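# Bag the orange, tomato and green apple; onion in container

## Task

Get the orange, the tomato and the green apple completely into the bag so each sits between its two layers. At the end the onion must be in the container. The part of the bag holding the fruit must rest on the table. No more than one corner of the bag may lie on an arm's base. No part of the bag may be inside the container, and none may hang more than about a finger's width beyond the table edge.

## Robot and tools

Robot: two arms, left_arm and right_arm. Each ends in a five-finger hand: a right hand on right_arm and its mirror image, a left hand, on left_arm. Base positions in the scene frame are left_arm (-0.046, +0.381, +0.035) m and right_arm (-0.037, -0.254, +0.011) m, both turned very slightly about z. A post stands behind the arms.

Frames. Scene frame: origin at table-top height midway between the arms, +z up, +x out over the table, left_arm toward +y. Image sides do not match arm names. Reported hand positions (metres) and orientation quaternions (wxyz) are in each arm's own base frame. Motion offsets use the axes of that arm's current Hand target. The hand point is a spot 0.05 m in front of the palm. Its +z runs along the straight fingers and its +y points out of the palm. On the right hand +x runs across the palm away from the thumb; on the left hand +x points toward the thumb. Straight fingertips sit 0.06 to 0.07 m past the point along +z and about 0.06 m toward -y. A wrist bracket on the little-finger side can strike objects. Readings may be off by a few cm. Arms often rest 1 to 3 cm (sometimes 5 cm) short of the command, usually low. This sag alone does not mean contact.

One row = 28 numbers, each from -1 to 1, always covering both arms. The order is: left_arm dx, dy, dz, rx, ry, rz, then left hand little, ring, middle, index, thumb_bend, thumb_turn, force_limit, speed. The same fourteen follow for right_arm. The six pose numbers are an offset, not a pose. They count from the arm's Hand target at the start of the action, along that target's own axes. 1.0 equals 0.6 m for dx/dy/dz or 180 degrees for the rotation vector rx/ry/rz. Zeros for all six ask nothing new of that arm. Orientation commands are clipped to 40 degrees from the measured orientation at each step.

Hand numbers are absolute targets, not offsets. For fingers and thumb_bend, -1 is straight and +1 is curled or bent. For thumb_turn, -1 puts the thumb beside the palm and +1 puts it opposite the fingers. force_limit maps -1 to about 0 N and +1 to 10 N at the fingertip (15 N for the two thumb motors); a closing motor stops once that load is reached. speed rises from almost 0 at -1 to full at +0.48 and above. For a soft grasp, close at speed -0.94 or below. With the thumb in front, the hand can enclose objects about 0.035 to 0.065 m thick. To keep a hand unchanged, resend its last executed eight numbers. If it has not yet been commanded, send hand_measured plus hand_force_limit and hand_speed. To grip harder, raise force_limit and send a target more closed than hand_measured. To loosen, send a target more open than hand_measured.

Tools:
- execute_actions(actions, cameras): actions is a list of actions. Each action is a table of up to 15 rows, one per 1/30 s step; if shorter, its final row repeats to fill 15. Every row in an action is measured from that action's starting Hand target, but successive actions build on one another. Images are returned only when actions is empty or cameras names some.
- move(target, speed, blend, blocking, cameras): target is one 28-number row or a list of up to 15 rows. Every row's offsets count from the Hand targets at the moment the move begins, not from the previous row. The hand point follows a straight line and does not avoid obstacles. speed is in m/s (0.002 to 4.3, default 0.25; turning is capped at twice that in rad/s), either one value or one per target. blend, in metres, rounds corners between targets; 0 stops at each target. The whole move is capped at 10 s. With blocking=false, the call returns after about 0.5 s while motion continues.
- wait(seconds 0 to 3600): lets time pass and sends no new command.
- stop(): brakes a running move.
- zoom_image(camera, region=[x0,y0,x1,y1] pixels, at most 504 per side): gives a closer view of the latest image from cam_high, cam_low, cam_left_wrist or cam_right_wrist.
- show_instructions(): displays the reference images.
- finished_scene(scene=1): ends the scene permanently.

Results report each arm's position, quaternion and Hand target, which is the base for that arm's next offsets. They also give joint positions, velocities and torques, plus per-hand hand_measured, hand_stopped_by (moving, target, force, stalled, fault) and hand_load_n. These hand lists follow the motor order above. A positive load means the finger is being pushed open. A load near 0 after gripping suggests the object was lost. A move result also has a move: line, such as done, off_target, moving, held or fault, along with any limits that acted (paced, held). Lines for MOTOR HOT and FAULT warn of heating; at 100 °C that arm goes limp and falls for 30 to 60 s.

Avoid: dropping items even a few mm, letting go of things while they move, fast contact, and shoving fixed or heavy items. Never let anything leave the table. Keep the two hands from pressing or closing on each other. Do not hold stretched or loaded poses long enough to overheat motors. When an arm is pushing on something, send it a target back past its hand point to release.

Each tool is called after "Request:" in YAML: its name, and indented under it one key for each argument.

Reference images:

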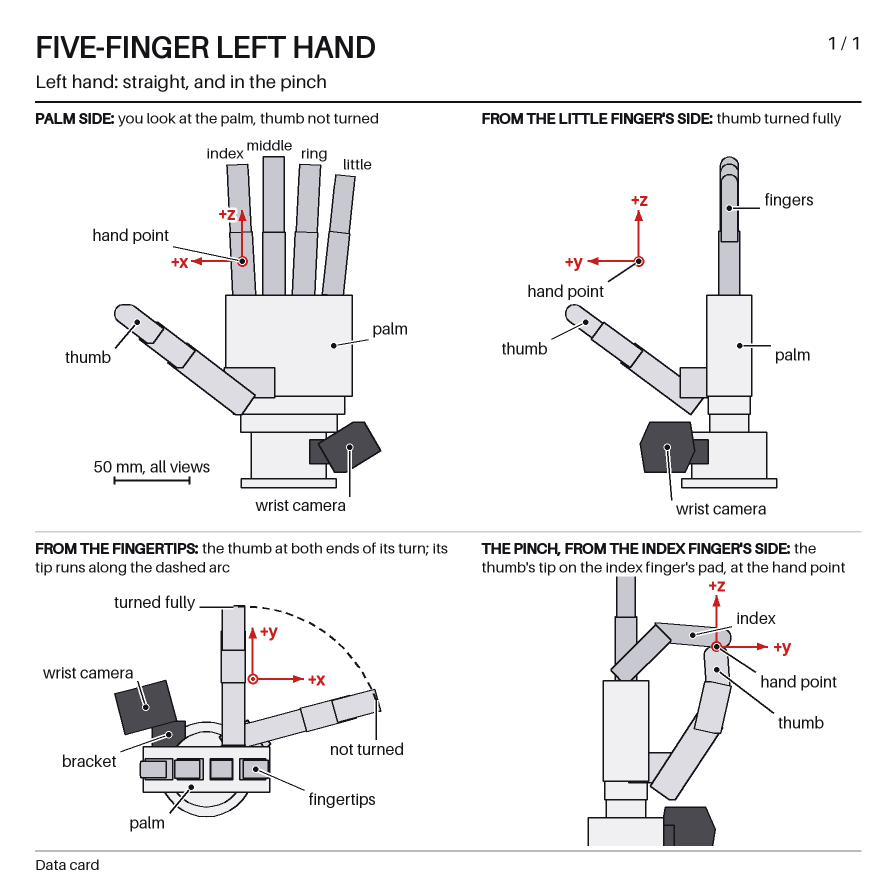

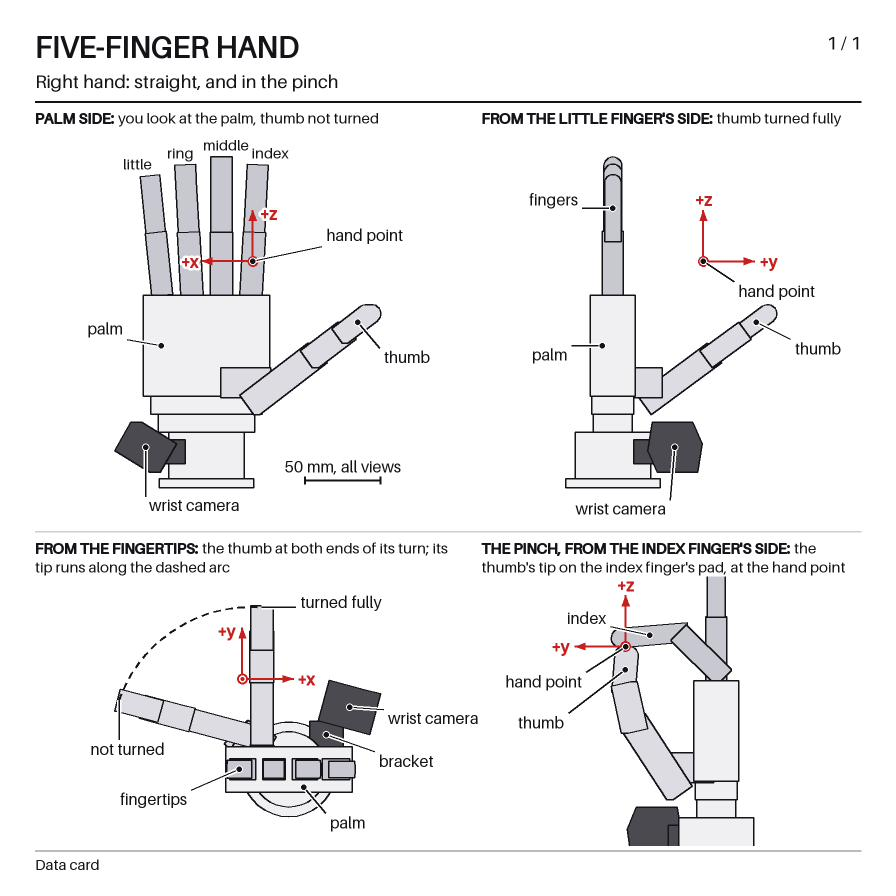

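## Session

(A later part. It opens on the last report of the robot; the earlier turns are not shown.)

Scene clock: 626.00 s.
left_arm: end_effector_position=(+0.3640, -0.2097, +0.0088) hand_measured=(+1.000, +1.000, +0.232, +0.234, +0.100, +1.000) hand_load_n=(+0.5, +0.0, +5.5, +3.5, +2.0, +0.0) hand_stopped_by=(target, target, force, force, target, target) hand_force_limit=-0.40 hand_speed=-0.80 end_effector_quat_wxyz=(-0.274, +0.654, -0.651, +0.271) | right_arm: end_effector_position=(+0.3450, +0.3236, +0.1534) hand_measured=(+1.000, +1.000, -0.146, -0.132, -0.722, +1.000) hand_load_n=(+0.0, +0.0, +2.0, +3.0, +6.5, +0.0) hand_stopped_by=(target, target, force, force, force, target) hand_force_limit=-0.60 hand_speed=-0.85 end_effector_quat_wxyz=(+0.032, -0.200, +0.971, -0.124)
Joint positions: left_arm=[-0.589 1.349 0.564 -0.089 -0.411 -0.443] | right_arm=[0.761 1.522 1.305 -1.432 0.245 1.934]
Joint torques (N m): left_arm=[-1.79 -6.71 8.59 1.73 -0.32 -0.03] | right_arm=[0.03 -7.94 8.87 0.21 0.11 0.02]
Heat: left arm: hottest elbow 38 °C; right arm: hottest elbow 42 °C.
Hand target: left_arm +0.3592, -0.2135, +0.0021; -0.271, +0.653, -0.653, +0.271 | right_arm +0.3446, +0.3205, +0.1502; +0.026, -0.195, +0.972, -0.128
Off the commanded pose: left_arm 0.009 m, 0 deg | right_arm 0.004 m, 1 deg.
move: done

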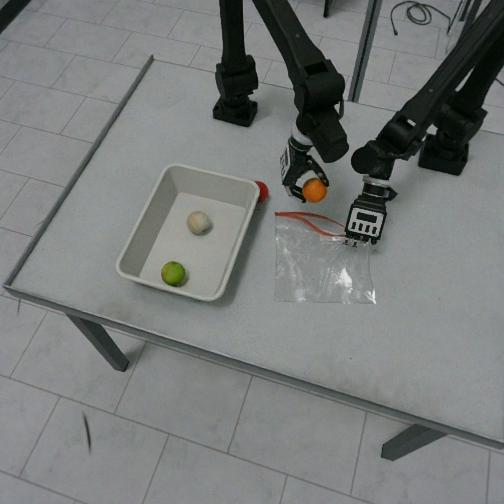

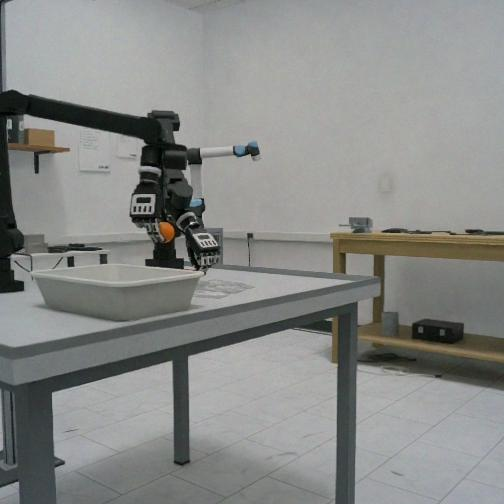

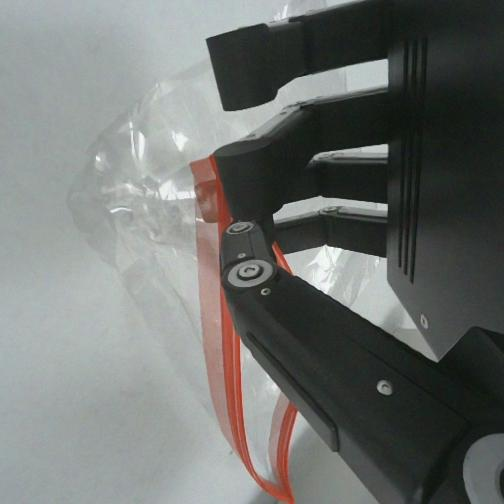

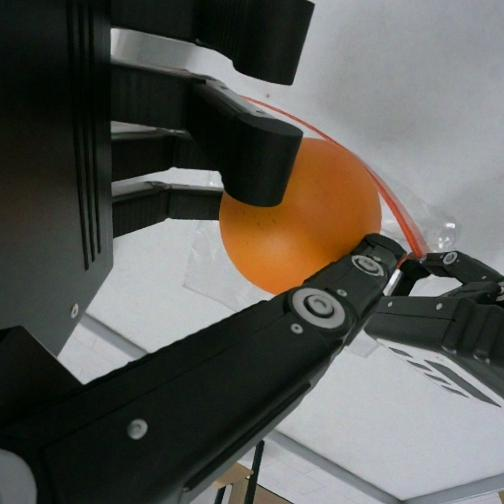

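Request:
move:
  target: [0,0,0,0,0,0,1,1,0.25,0.25,0.1,1,-0.4,-0.8,0.0087,0.0662,0.1117,0,0,0,1,1,0.2,0.2,0.0,1,-0.6,-0.85]
  speed: 0.1
  cameras: ["cam_high","cam_low","cam_right_wrist","cam_left_wrist"]

Request:
zoom_image:
  camera: "cam_high"
  region: [260, 160, 390, 290]

Request:
zoom_image:
  camera: "cam_right_wrist"
  region: [200, 100, 504, 404]

Request:
zoom_image:
  camera: "cam_left_wrist"
  region: [150, 200, 450, 500]

Scene clock: 631.23 s.
left_arm: end_effector_position=(+0.3640, -0.2097, +0.0088) hand_measured=(+1.000, +1.000, +0.232, +0.234, +0.100, +1.000) hand_load_n=(+0.0, +0.0, +5.5, +3.5, +1.5, -0.5) hand_stopped_by=(target, target, force, force, target, target) hand_force_limit=-0.40 hand_speed=-0.80 end_effector_quat_wxyz=(-0.274, +0.654, -0.651, +0.271) | right_arm: end_effector_position=(+0.3336, +0.3340, +0.0821) hand_measured=(+1.000, +1.000, -0.146, -0.132, -0.722, +1.000) hand_load_n=(+0.0, +0.0, +2.0, +3.0, +6.0, +0.0) hand_stopped_by=(target, target, force, force, force, target) hand_force_limit=-0.60 hand_speed=-0.85 end_effector_quat_wxyz=(+0.028, -0.195, +0.972, -0.127)
Joint positions: left_arm=[-0.589 1.349 0.564 -0.089 -0.411 -0.443] | right_arm=[0.798 1.586 1.184 -1.268 0.242 1.984]
Joint torques (N m): left_arm=[-1.79 -6.71 8.59 1.73 -0.33 -0.03] | right_arm=[1.08 -7.88 8.17 0.99 0.05 0.03]
Heat: left arm: hottest elbow 38 °C; right arm: hottest elbow 42 °C.
Hand target: left_arm +0.3592, -0.2135, +0.0021; -0.271, +0.653, -0.653, +0.271 | right_arm +0.3315, +0.3378, +0.0751; +0.026, -0.195, +0.972, -0.128
Off the commanded pose: left_arm 0.009 m, 0 deg | right_arm 0.008 m, 0 deg.
move: done

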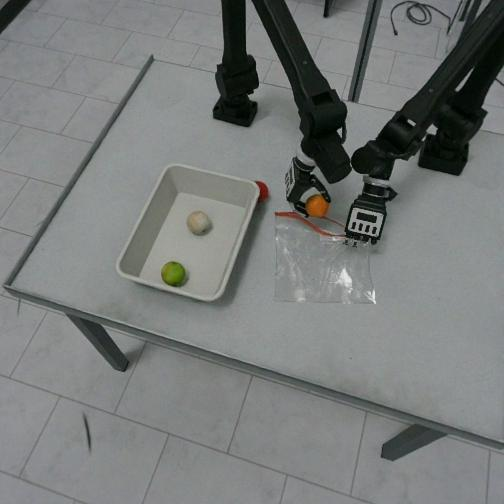

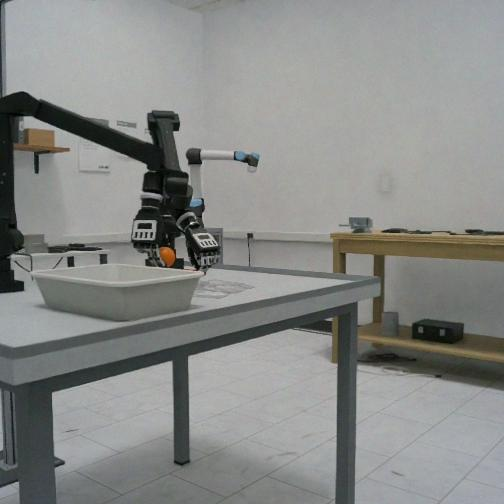

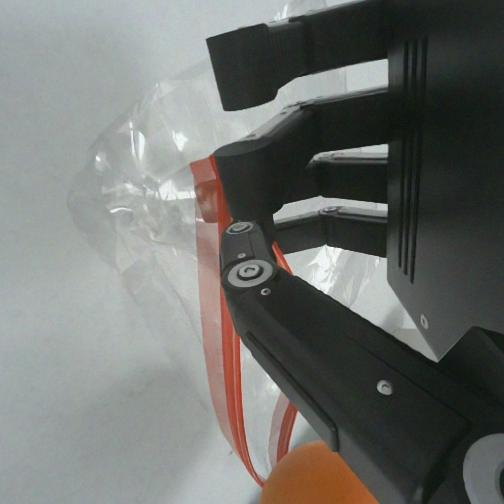

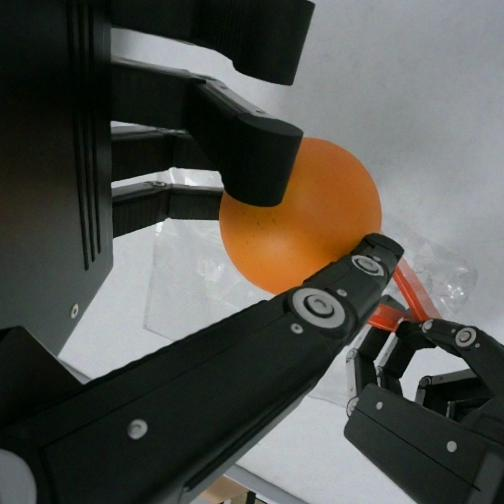

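Scaled by 3.877.

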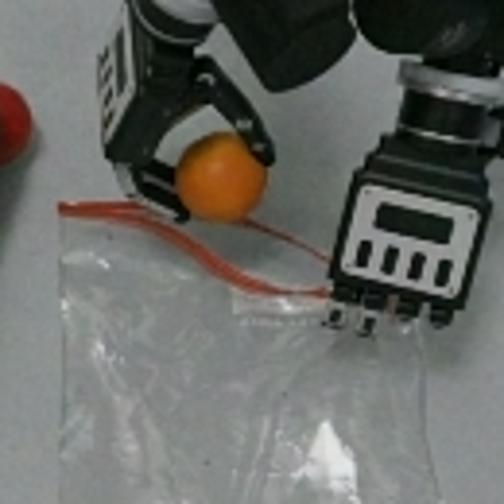

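Scaled by 1.658.

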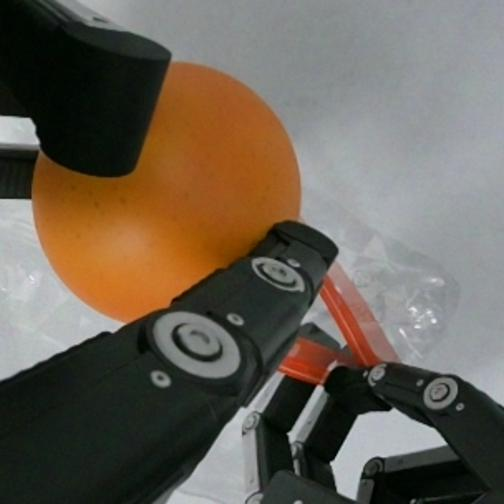

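Scaled by 1.680.

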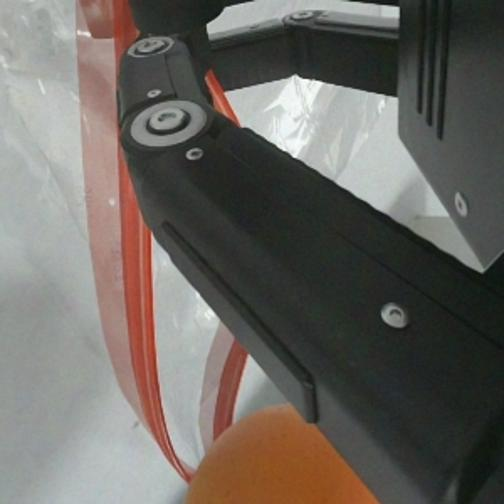

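Request:
move:
  target: [0,0,0,0,0,0,1,1,0.25,0.25,0.1,1,-0.4,-0.8,0,0.0108,0.0402,0,0,0,1,1,0.2,0.2,0.0,1,-0.6,-0.85]
  speed: 0.05
  cameras: ["cam_high","cam_low","cam_right_wrist","cam_left_wrist"]

Request:
zoom_image:
  camera: "cam_high"
  region: [270, 180, 350, 260]

Request:
zoom_image:
  camera: "cam_right_wrist"
  region: [150, 100, 504, 454]

Request:
zoom_image:
  camera: "cam_left_wrist"
  region: [150, 250, 404, 504]

Scene clock: 633.50 s.
left_arm: end_effector_position=(+0.3640, -0.2097, +0.0088) hand_measured=(+1.000, +1.000, +0.232, +0.234, +0.100, +1.000) hand_load_n=(+0.0, +0.5, +5.5, +3.5, +2.0, +0.0) hand_stopped_by=(target, target, force, force, target, target) hand_force_limit=-0.40 hand_speed=-0.80 end_effector_quat_wxyz=(-0.274, +0.654, -0.651, +0.271) | right_arm: end_effector_position=(+0.3345, +0.3348, +0.0590) hand_measured=(+1.000, +1.000, -0.146, -0.132, -0.722, +1.000) hand_load_n=(+0.0, +0.0, +2.0, +3.0, +6.0, +0.0) hand_stopped_by=(target, target, force, force, force, target) hand_force_limit=-0.60 hand_speed=-0.85 end_effector_quat_wxyz=(+0.030, -0.195, +0.972, -0.126)
Joint positions: left_arm=[-0.589 1.349 0.564 -0.089 -0.411 -0.443] | right_arm=[0.798 1.612 1.149 -1.203 0.242 1.985]
Joint torques (N m): left_arm=[-1.79 -6.77 8.59 1.73 -0.33 -0.03] | right_arm=[1.08 -7.65 7.82 1.01 0.05 0.03]
Heat: left arm: hottest elbow 38 °C; right arm: hottest elbow 42 °C.
Hand target: left_arm +0.3592, -0.2135, +0.0021; -0.271, +0.653, -0.653, +0.271 | right_arm +0.3315, +0.3379, +0.0502; +0.026, -0.196, +0.972, -0.128
Off the commanded pose: left_arm 0.009 m, 0 deg | right_arm 0.010 m, 1 deg.
move: done

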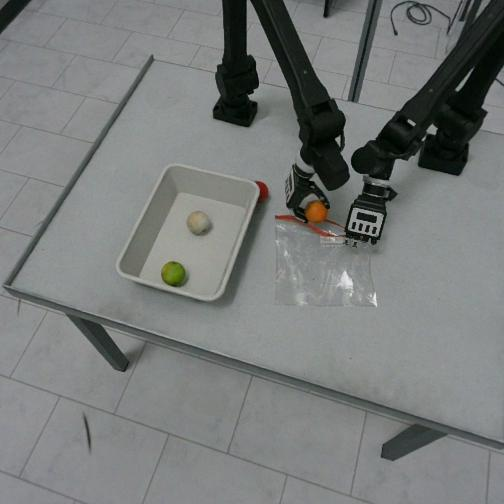

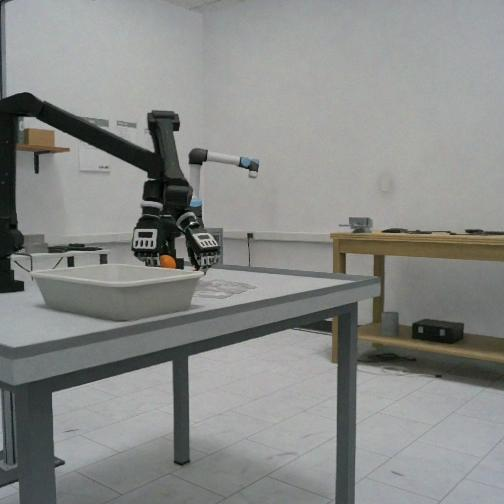

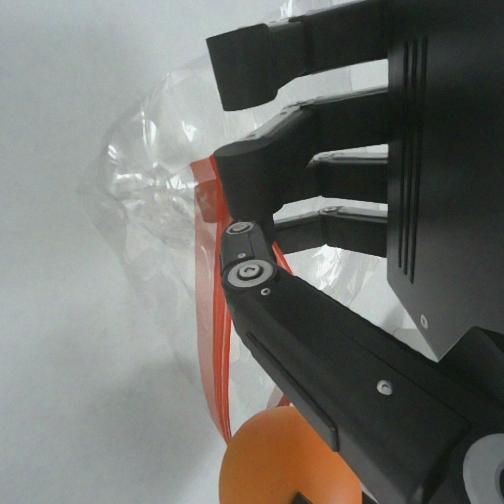

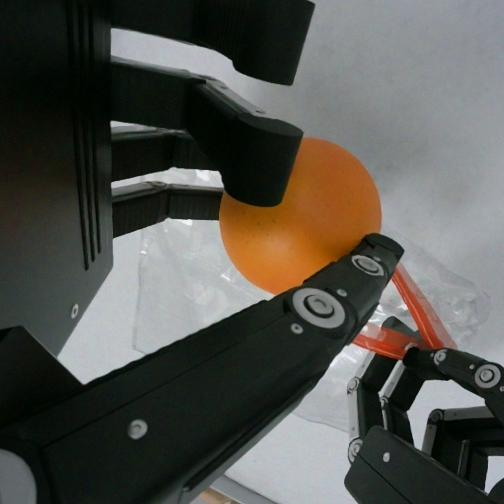

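Scaled by 6.300.

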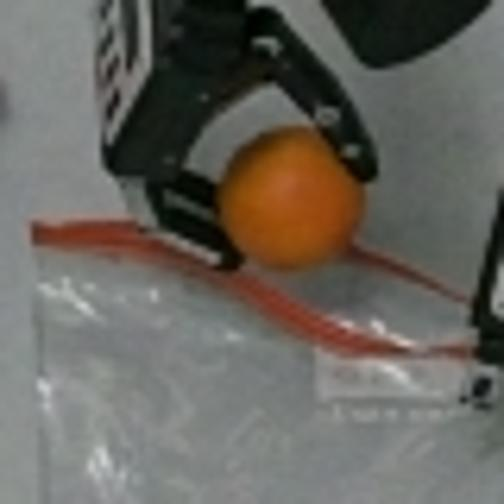

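Scaled by 1.424.

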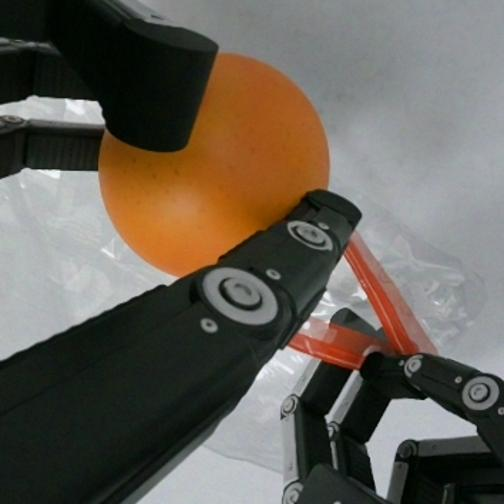

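Scaled by 1.984.

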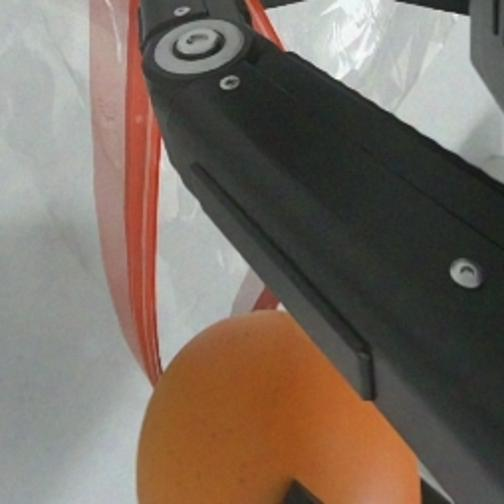

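Request:
move:
  target:
    - [0,0,0,0,0,0,1,1,0.25,0.25,0.1,1,-0.4,-0.8,0.0173,0.006,-0.0016,0,0,0,1,1,0.2,0.2,0.0,1,-0.6,-0.85]
    - [0,0,0,0,0,0,1,1,0.25,0.25,0.1,1,-0.4,-0.8,0.0173,0.0146,0.0306,0,0,0,1,1,0.2,0.2,0.0,1,-0.6,-0.85]
  speed: 0.05
  cameras: ["cam_high","cam_low","cam_right_wrist","cam_left_wrist"]

Request:
zoom_image:
  camera: "cam_high"
  region: [270, 180, 350, 260]

Request:
zoom_image:
  camera: "cam_right_wrist"
  region: [150, 100, 504, 454]

Request:
zoom_image:
  camera: "cam_left_wrist"
  region: [150, 250, 404, 504]

Scene clock: 636.77 s.
left_arm: end_effector_position=(+0.3640, -0.2097, +0.0088) hand_measured=(+1.000, +1.000, +0.232, +0.234, +0.100, +1.000) hand_load_n=(+0.0, +0.0, +6.0, +3.5, +1.5, +0.0) hand_stopped_by=(target, target, force, force, target, target) hand_force_limit=-0.40 hand_speed=-0.80 end_effector_quat_wxyz=(-0.274, +0.654, -0.651, +0.271) | right_arm: end_effector_position=(+0.3241, +0.3358, +0.0406) hand_measured=(+1.000, +1.000, -0.146, -0.132, -0.722, +1.000) hand_load_n=(+0.0, +0.0, +2.0, +3.0, +6.0, +0.0) hand_stopped_by=(target, target, force, force, force, target) hand_force_limit=-0.60 hand_speed=-0.85 end_effector_quat_wxyz=(+0.031, -0.195, +0.972, -0.124)
Joint positions: left_arm=[-0.589 1.349 0.564 -0.089 -0.412 -0.443] | right_arm=[0.816 1.618 1.101 -1.149 0.239 2.003]
Joint torques (N m): left_arm=[-1.73 -6.71 8.58 1.73 -0.32 -0.03] | right_arm=[1.03 -7.36 7.43 1.01 0.06 0.03]
Heat: left arm: hottest elbow 38 °C; right arm: hottest elbow 42 °C.
Hand target: left_arm +0.3592, -0.2135, +0.0021; -0.271, +0.653, -0.653, +0.271 | right_arm +0.3205, +0.3374, +0.0302; +0.026, -0.195, +0.972, -0.128
Off the commanded pose: left_arm 0.009 m, 0 deg | right_arm 0.011 m, 1 deg.
move: off_target (right_arm)

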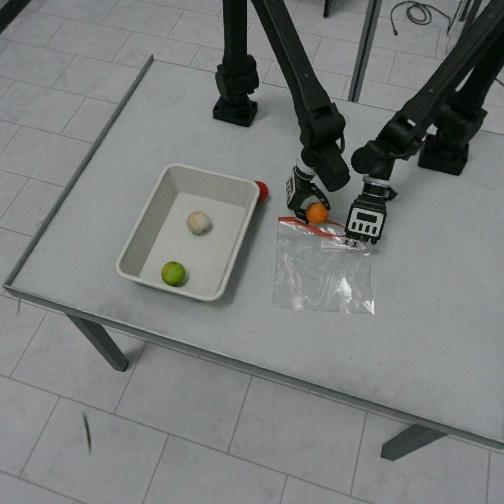

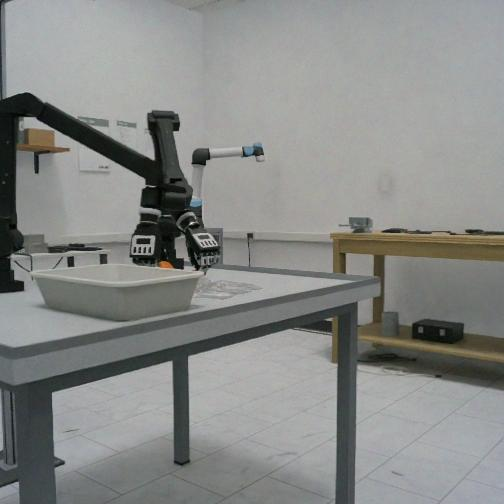

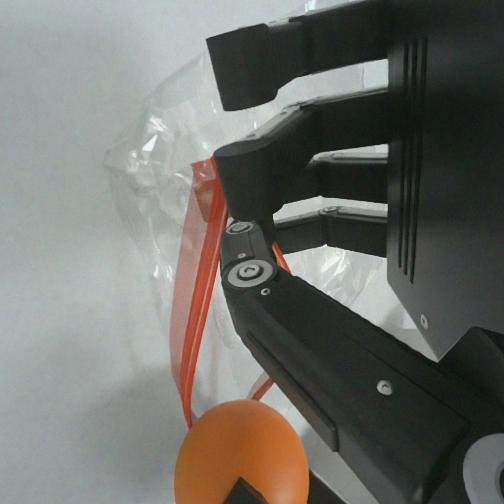

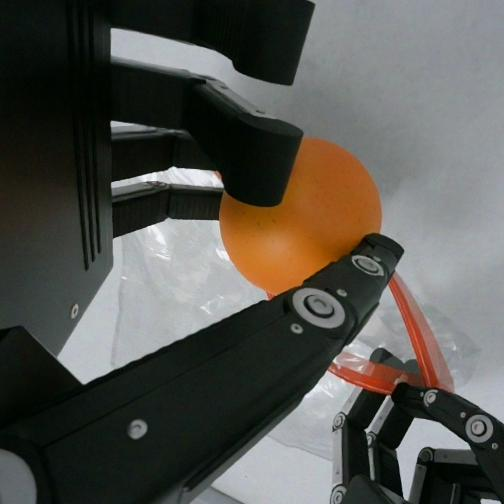

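Scaled by 6.300.

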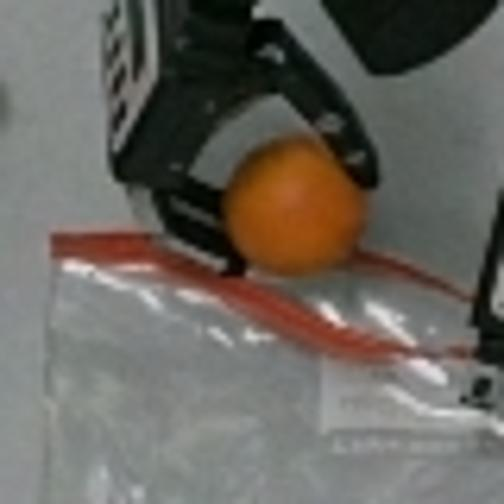

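Scaled by 1.424.

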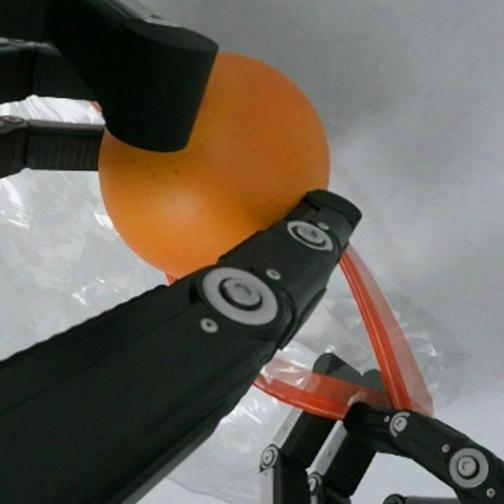

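Scaled by 1.984.

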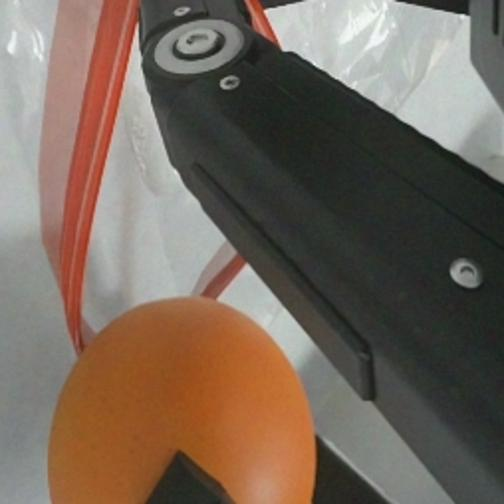

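Request:
move:
  target:
    - [0,0,0,0,0,0,1,1,0.25,0.25,0.1,1,-0.4,-0.8,-0.0286,-0.0116,0.0031,0,0,0,1,1,0.2,0.2,0.0,1,-0.6,-0.85]
  speed: 0.04
  cameras: ["cam_high","cam_right_wrist","cam_left_wrist"]

Request:
zoom_image:
  camera: "cam_high"
  region: [270, 180, 350, 260]

Request:
zoom_image:
  camera: "cam_left_wrist"
  region: [150, 250, 404, 504]

Scene clock: 640.77 s.
left_arm: end_effector_position=(+0.3640, -0.2097, +0.0088) hand_measured=(+1.000, +1.000, +0.232, +0.234, +0.100, +1.000) hand_load_n=(+0.0, +0.0, +6.0, +3.5, +2.0, +0.0) hand_stopped_by=(target, target, force, force, target, target) hand_force_limit=-0.40 hand_speed=-0.80 end_effector_quat_wxyz=(-0.274, +0.654, -0.651, +0.271) | right_arm: end_effector_position=(+0.3261, +0.3291, +0.0280) hand_measured=(+1.000, +1.000, -0.146, -0.132, -0.722, +1.000) hand_load_n=(+0.0, +0.0, +2.0, +2.5, +6.0, +0.0) hand_stopped_by=(target, target, force, force, force, target) hand_force_limit=-0.60 hand_speed=-0.85 end_effector_quat_wxyz=(+0.018, -0.196, +0.971, -0.133)
Joint positions: left_arm=[-0.589 1.349 0.564 -0.089 -0.412 -0.443] | right_arm=[0.801 1.646 1.101 -1.149 0.239 1.988]
Joint torques (N m): left_arm=[-1.79 -6.71 8.61 1.74 -0.32 -0.02] | right_arm=[-0.38 -7.59 10.66 0.9 0.18 -0.11]
Heat: left arm: hottest elbow 37 °C; right arm: hottest elbow 42 °C.
Hand target: left_arm +0.3592, -0.2135, +0.0021; -0.271, +0.653, -0.653, +0.271 | right_arm +0.3392, +0.3372, +0.0302; +0.026, -0.195, +0.972, -0.128
Off the commanded pose: left_arm 0.009 m, 0 deg | right_arm 0.016 m, 1 deg.
move: off_target (right_arm)
Images, in order (width x height): cam_high 504x504, cam_left_wrist 504x504, cam_right_wrist 504x504.

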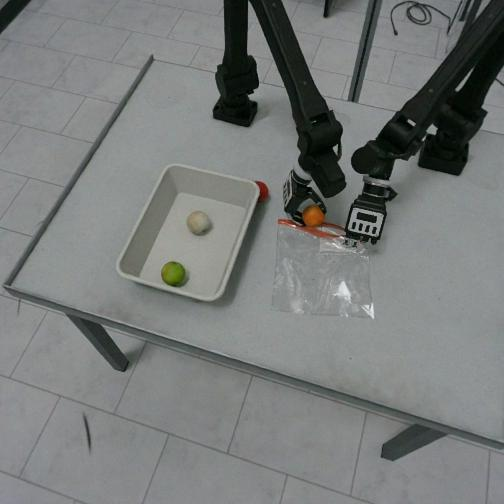

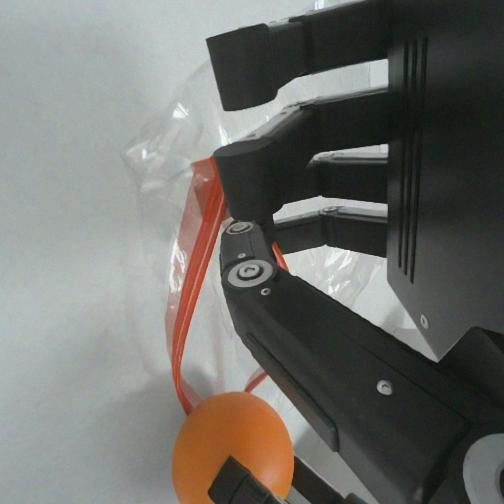

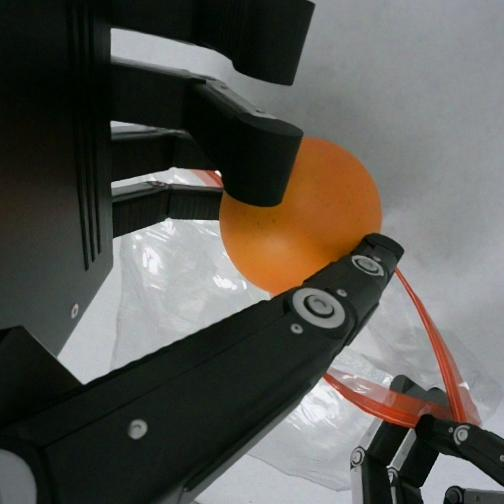

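Scaled by 6.300.

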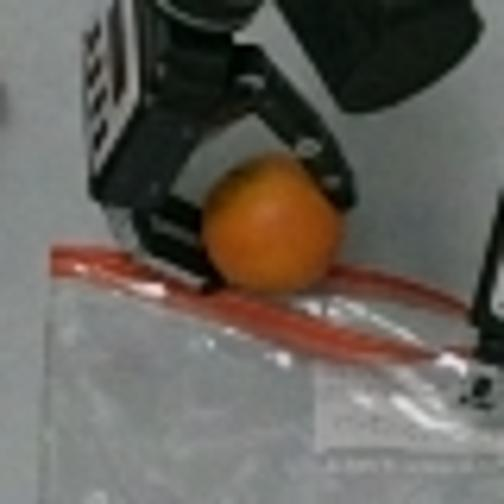

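Scaled by 1.984.

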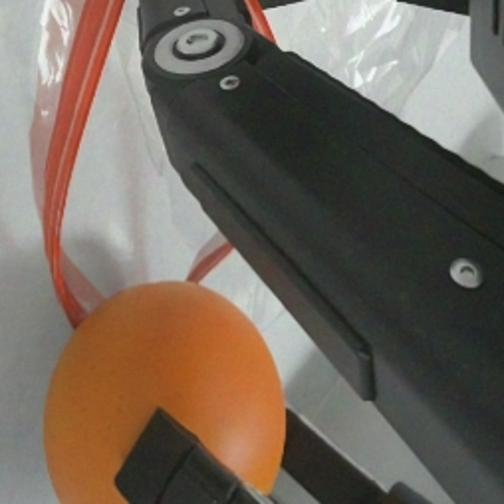

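Request:
execute_actions:
  actions: []

Scene clock: 644.30 s.
left_arm: end_effector_position=(+0.3640, -0.2097, +0.0088) hand_measured=(+1.000, +1.000, +0.232, +0.234, +0.100, +1.000) hand_load_n=(+0.0, +0.0, +6.0, +4.0, +1.5, +0.0) hand_stopped_by=(target, target, force, force, target, target) hand_force_limit=-0.40 hand_speed=-0.80 end_effector_quat_wxyz=(-0.274, +0.654, -0.651, +0.271) | right_arm: end_effector_position=(+0.3260, +0.3292, +0.0280) hand_measured=(+1.000, +1.000, -0.146, -0.132, -0.722, +1.000) hand_load_n=(+0.0, +0.5, +2.0, +2.5, +6.0, +0.0) hand_stopped_by=(target, target, force, force, force, target) hand_force_limit=-0.60 hand_speed=-0.85 end_effector_quat_wxyz=(+0.018, -0.197, +0.971, -0.133)
Joint positions: left_arm=[-0.589 1.349 0.564 -0.089 -0.412 -0.443] | right_arm=[0.801 1.646 1.101 -1.149 0.239 1.988]
Joint velocities: within noise
Joint torques (N m): left_arm=[-1.73 -6.71 8.58 1.7 -0.32 -0.03] | right_arm=[-0.38 -7.59 10.66 0.9 0.19 -0.12]
Motor temperatures (°C): left_arm=[30 33 37 29 27 27] | right_arm=[27 35 42 26 30 28]
Heat: left arm: hottest elbow 37 °C; right arm: hottest elbow 42 °C.
Hand target: left_arm +0.3592, -0.2135, +0.0021; -0.271, +0.653, -0.653, +0.271 | right_arm +0.3392, +0.3372, +0.0302; +0.026, -0.195, +0.972, -0.128
Off the commanded pose: left_arm 0.009 m, 0 deg | right_arm 0.016 m, 1 deg.

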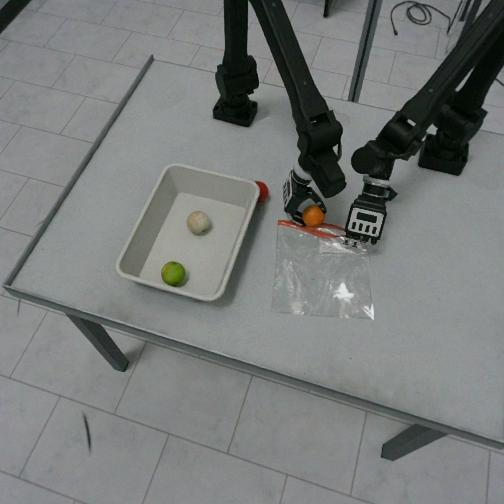

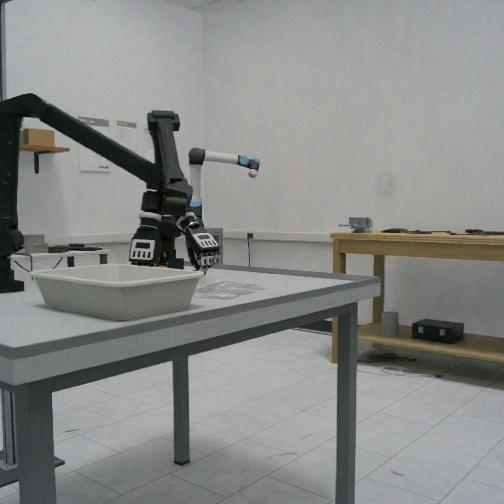

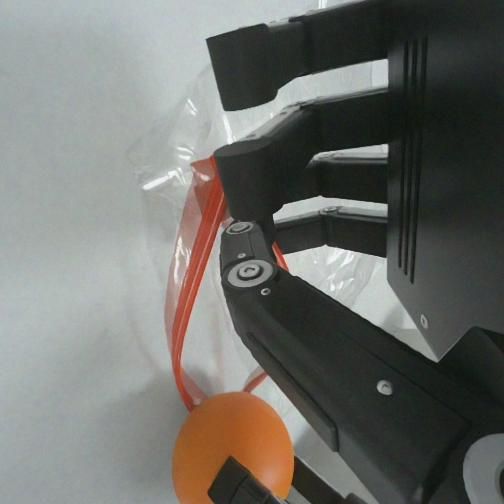

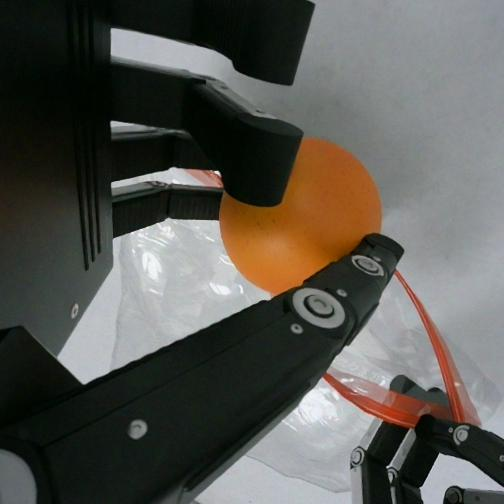

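Request:
zoom_image:
  camera: "cam_high"
  region: [250, 170, 410, 330]

Request:
zoom_image:
  camera: "cam_high"
  region: [280, 190, 350, 260]

Request:
zoom_image:
  camera: "cam_right_wrist"
  region: [100, 100, 504, 504]

Request:
zoom_image:
  camera: "cam_left_wrist"
  region: [100, 250, 354, 504]

Request:
zoom_image:
  camera: "cam_low"
  region: [120, 200, 280, 330]

Scaled by 3.150.

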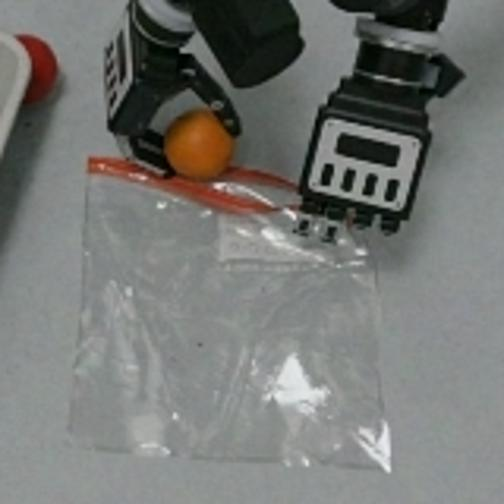

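Scaled by 7.200.

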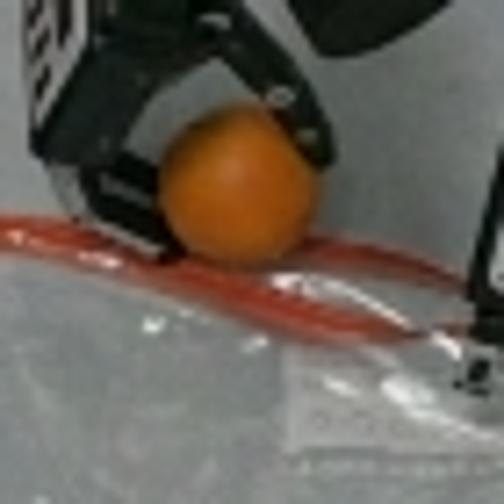

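Scaled by 1.248.

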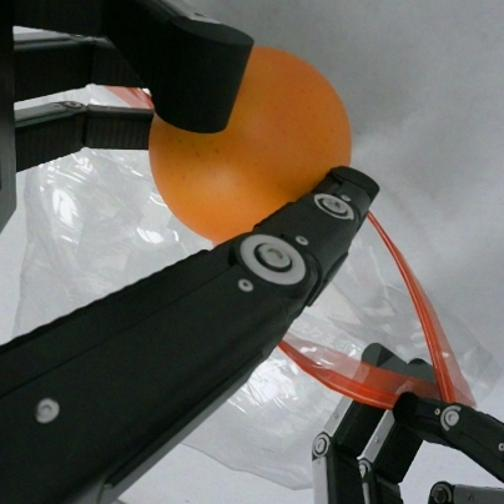

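Scaled by 1.984.

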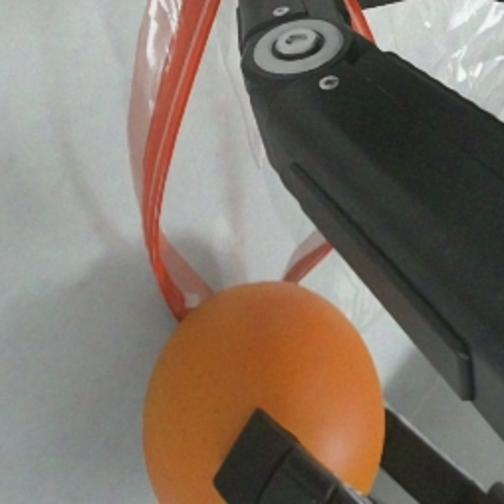

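Scaled by 3.150.

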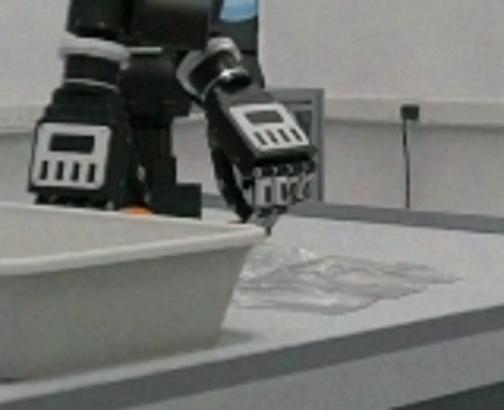

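Request:
zoom_image:
  camera: "cam_high"
  region: [274, 205, 314, 245]

Request:
zoom_image:
  camera: "cam_high"
  region: [310, 205, 350, 245]

Scaled by 12.600.

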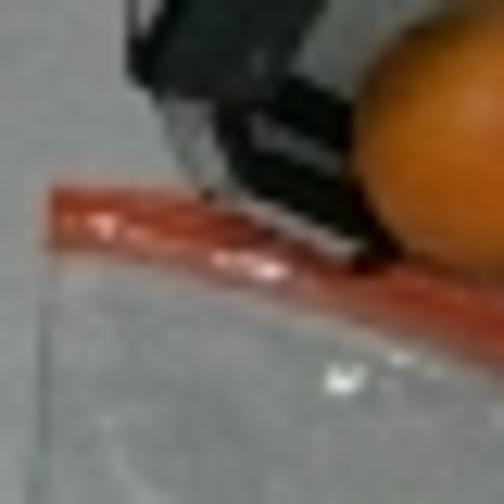

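Scaled by 12.600.

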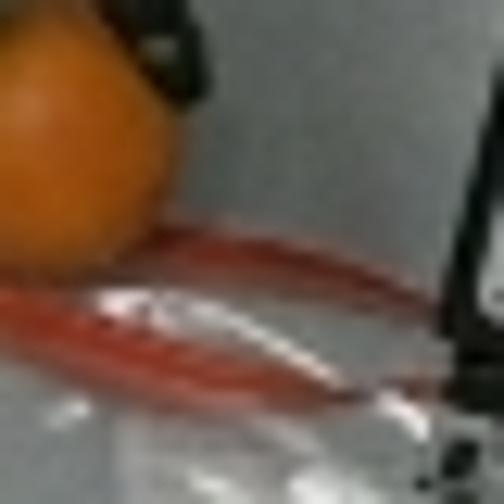

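Request:
move:
  target: [0,0,0,0,0,0,1,1,0.25,0.25,0.1,1,-0.4,-0.8,0,-0.0129,-0.0483,0,0,0,1,1,0.2,0.2,0.0,1,-0.6,-0.85]
  speed: 0.06
  cameras: ["cam_high","cam_left_wrist","cam_right_wrist"]

Request:
zoom_image:
  camera: "cam_high"
  region: [270, 190, 350, 270]

Scene clock: 654.33 s.
left_arm: end_effector_position=(+0.3640, -0.2097, +0.0088) hand_measured=(+1.000, +1.000, +0.232, +0.234, +0.100, +1.000) hand_load_n=(+0.0, +0.0, +5.5, +3.5, +1.5, +0.0) hand_stopped_by=(target, target, force, force, target, target) hand_force_limit=-0.40 hand_speed=-0.80 end_effector_quat_wxyz=(-0.274, +0.654, -0.651, +0.271) | right_arm: end_effector_position=(+0.3278, +0.3310, +0.0460) hand_measured=(+1.000, +1.000, -0.146, -0.132, -0.722, +1.000) hand_load_n=(+0.0, +0.0, +2.0, +3.0, +6.5, +0.0) hand_stopped_by=(target, target, force, force, force, target) hand_force_limit=-0.60 hand_speed=-0.85 end_effector_quat_wxyz=(+0.014, -0.197, +0.971, -0.135)
Joint positions: left_arm=[-0.589 1.349 0.564 -0.089 -0.412 -0.443] | right_arm=[0.801 1.634 1.14 -1.209 0.239 1.988]
Joint torques (N m): left_arm=[-1.73 -6.71 8.59 1.73 -0.32 -0.03] | right_arm=[-0.38 -9.47 10.99 0.12 0.19 -0.12]
Heat: left arm: hottest elbow 37 °C; right arm: hottest elbow 43 °C.
Hand target: left_arm +0.3592, -0.2135, +0.0021; -0.271, +0.653, -0.653, +0.271 | right_arm +0.3392, +0.3373, +0.0602; +0.026, -0.195, +0.972, -0.128
Off the commanded pose: left_arm 0.009 m, 0 deg | right_arm 0.019 m, 2 deg.
move: off_target (right_arm)

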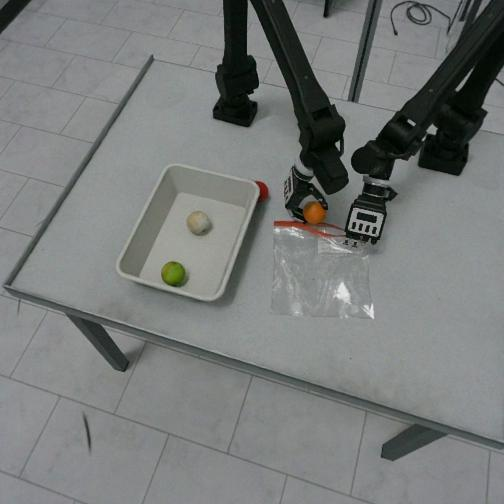

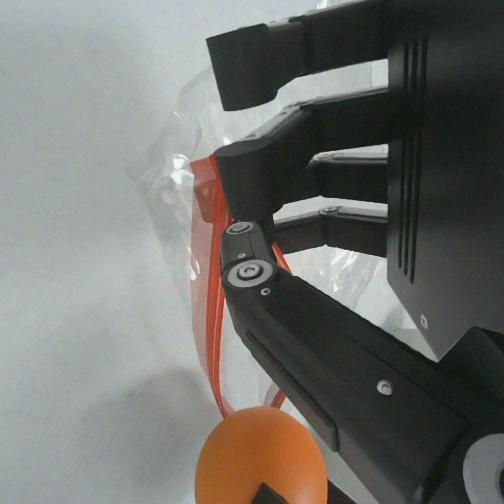

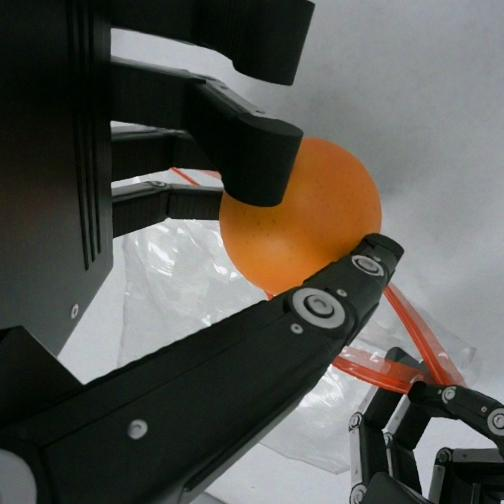

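Scaled by 6.300.

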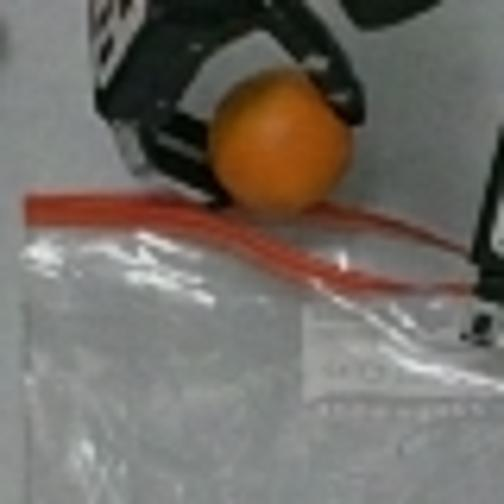

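Request:
move:
  target: [0,0,0,0,0,0,1,1,0.25,0.25,0.1,1,-0.4,-0.8,0.1168,-0.0491,-0.0731,0,0,0,1,1,0.2,0.2,0.0,1,-0.6,-0.85]
  speed: 0.12
  cameras: ["cam_high","cam_left_wrist","cam_right_wrist"]

Request:
zoom_image:
  camera: "cam_high"
  region: [260, 180, 380, 300]

Scene clock: 664.83 s.
left_arm: end_effector_position=(+0.3640, -0.2097, +0.0088) hand_measured=(+1.000, +1.000, +0.232, +0.234, +0.100, +1.000) hand_load_n=(+0.0, +0.0, +5.5, +3.5, +2.0, +0.0) hand_stopped_by=(target, target, force, force, target, target) hand_force_limit=-0.40 hand_speed=-0.80 end_effector_quat_wxyz=(-0.274, +0.654, -0.651, +0.271) | right_arm: end_effector_position=(+0.2866, +0.2949, +0.1124) hand_measured=(+1.000, +1.000, -0.146, -0.132, -0.722, +1.000) hand_load_n=(+0.0, +0.0, +2.0, +3.0, +6.5, +0.0) hand_stopped_by=(target, target, force, force, force, target) hand_force_limit=-0.60 hand_speed=-0.85 end_effector_quat_wxyz=(+0.031, -0.195, +0.972, -0.125)
Joint positions: left_arm=[-0.589 1.349 0.564 -0.089 -0.412 -0.443] | right_arm=[0.814 1.399 1.062 -1.33 0.239 2.001]
Joint torques (N m): left_arm=[-1.73 -6.71 8.59 1.74 -0.32 -0.03] | right_arm=[1.08 -6.3 8.2 0.18 0.06 0.03]
Heat: left arm: hottest elbow 36 °C; right arm: hottest elbow 43 °C.
Hand target: left_arm +0.3592, -0.2135, +0.0021; -0.271, +0.653, -0.653, +0.271 | right_arm +0.2812, +0.2944, +0.1102; +0.026, -0.195, +0.972, -0.128
Off the commanded pose: left_arm 0.009 m, 0 deg | right_arm 0.006 m, 1 deg.
move: done

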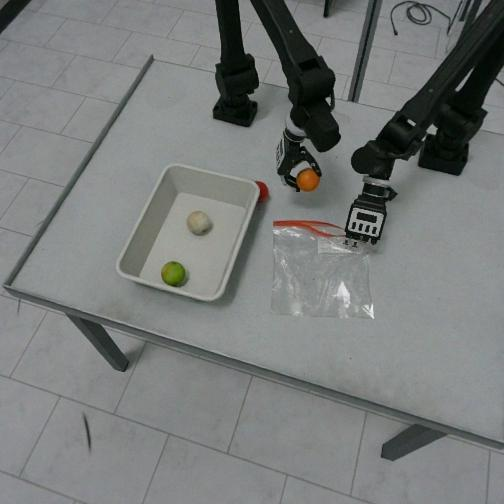

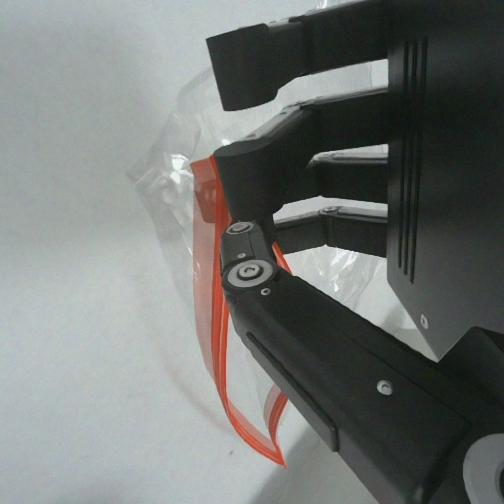

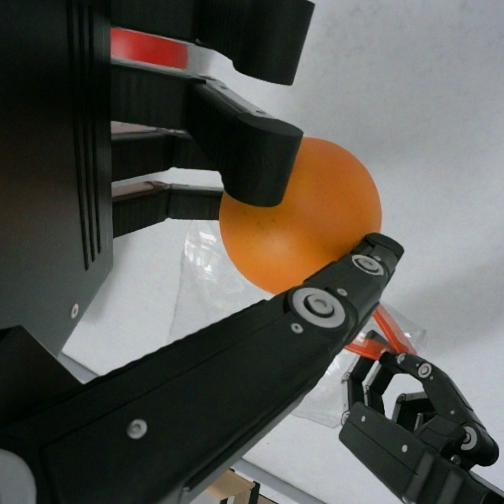

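Scaled by 4.200.

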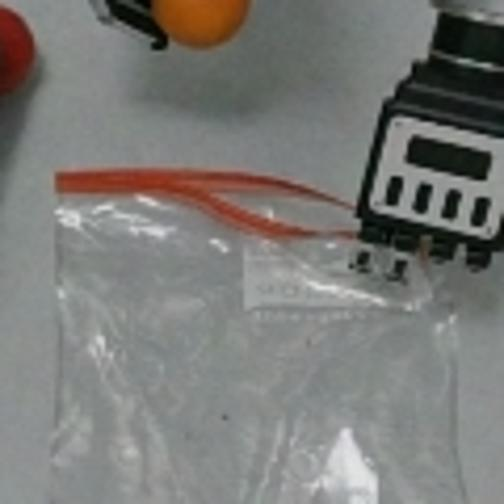

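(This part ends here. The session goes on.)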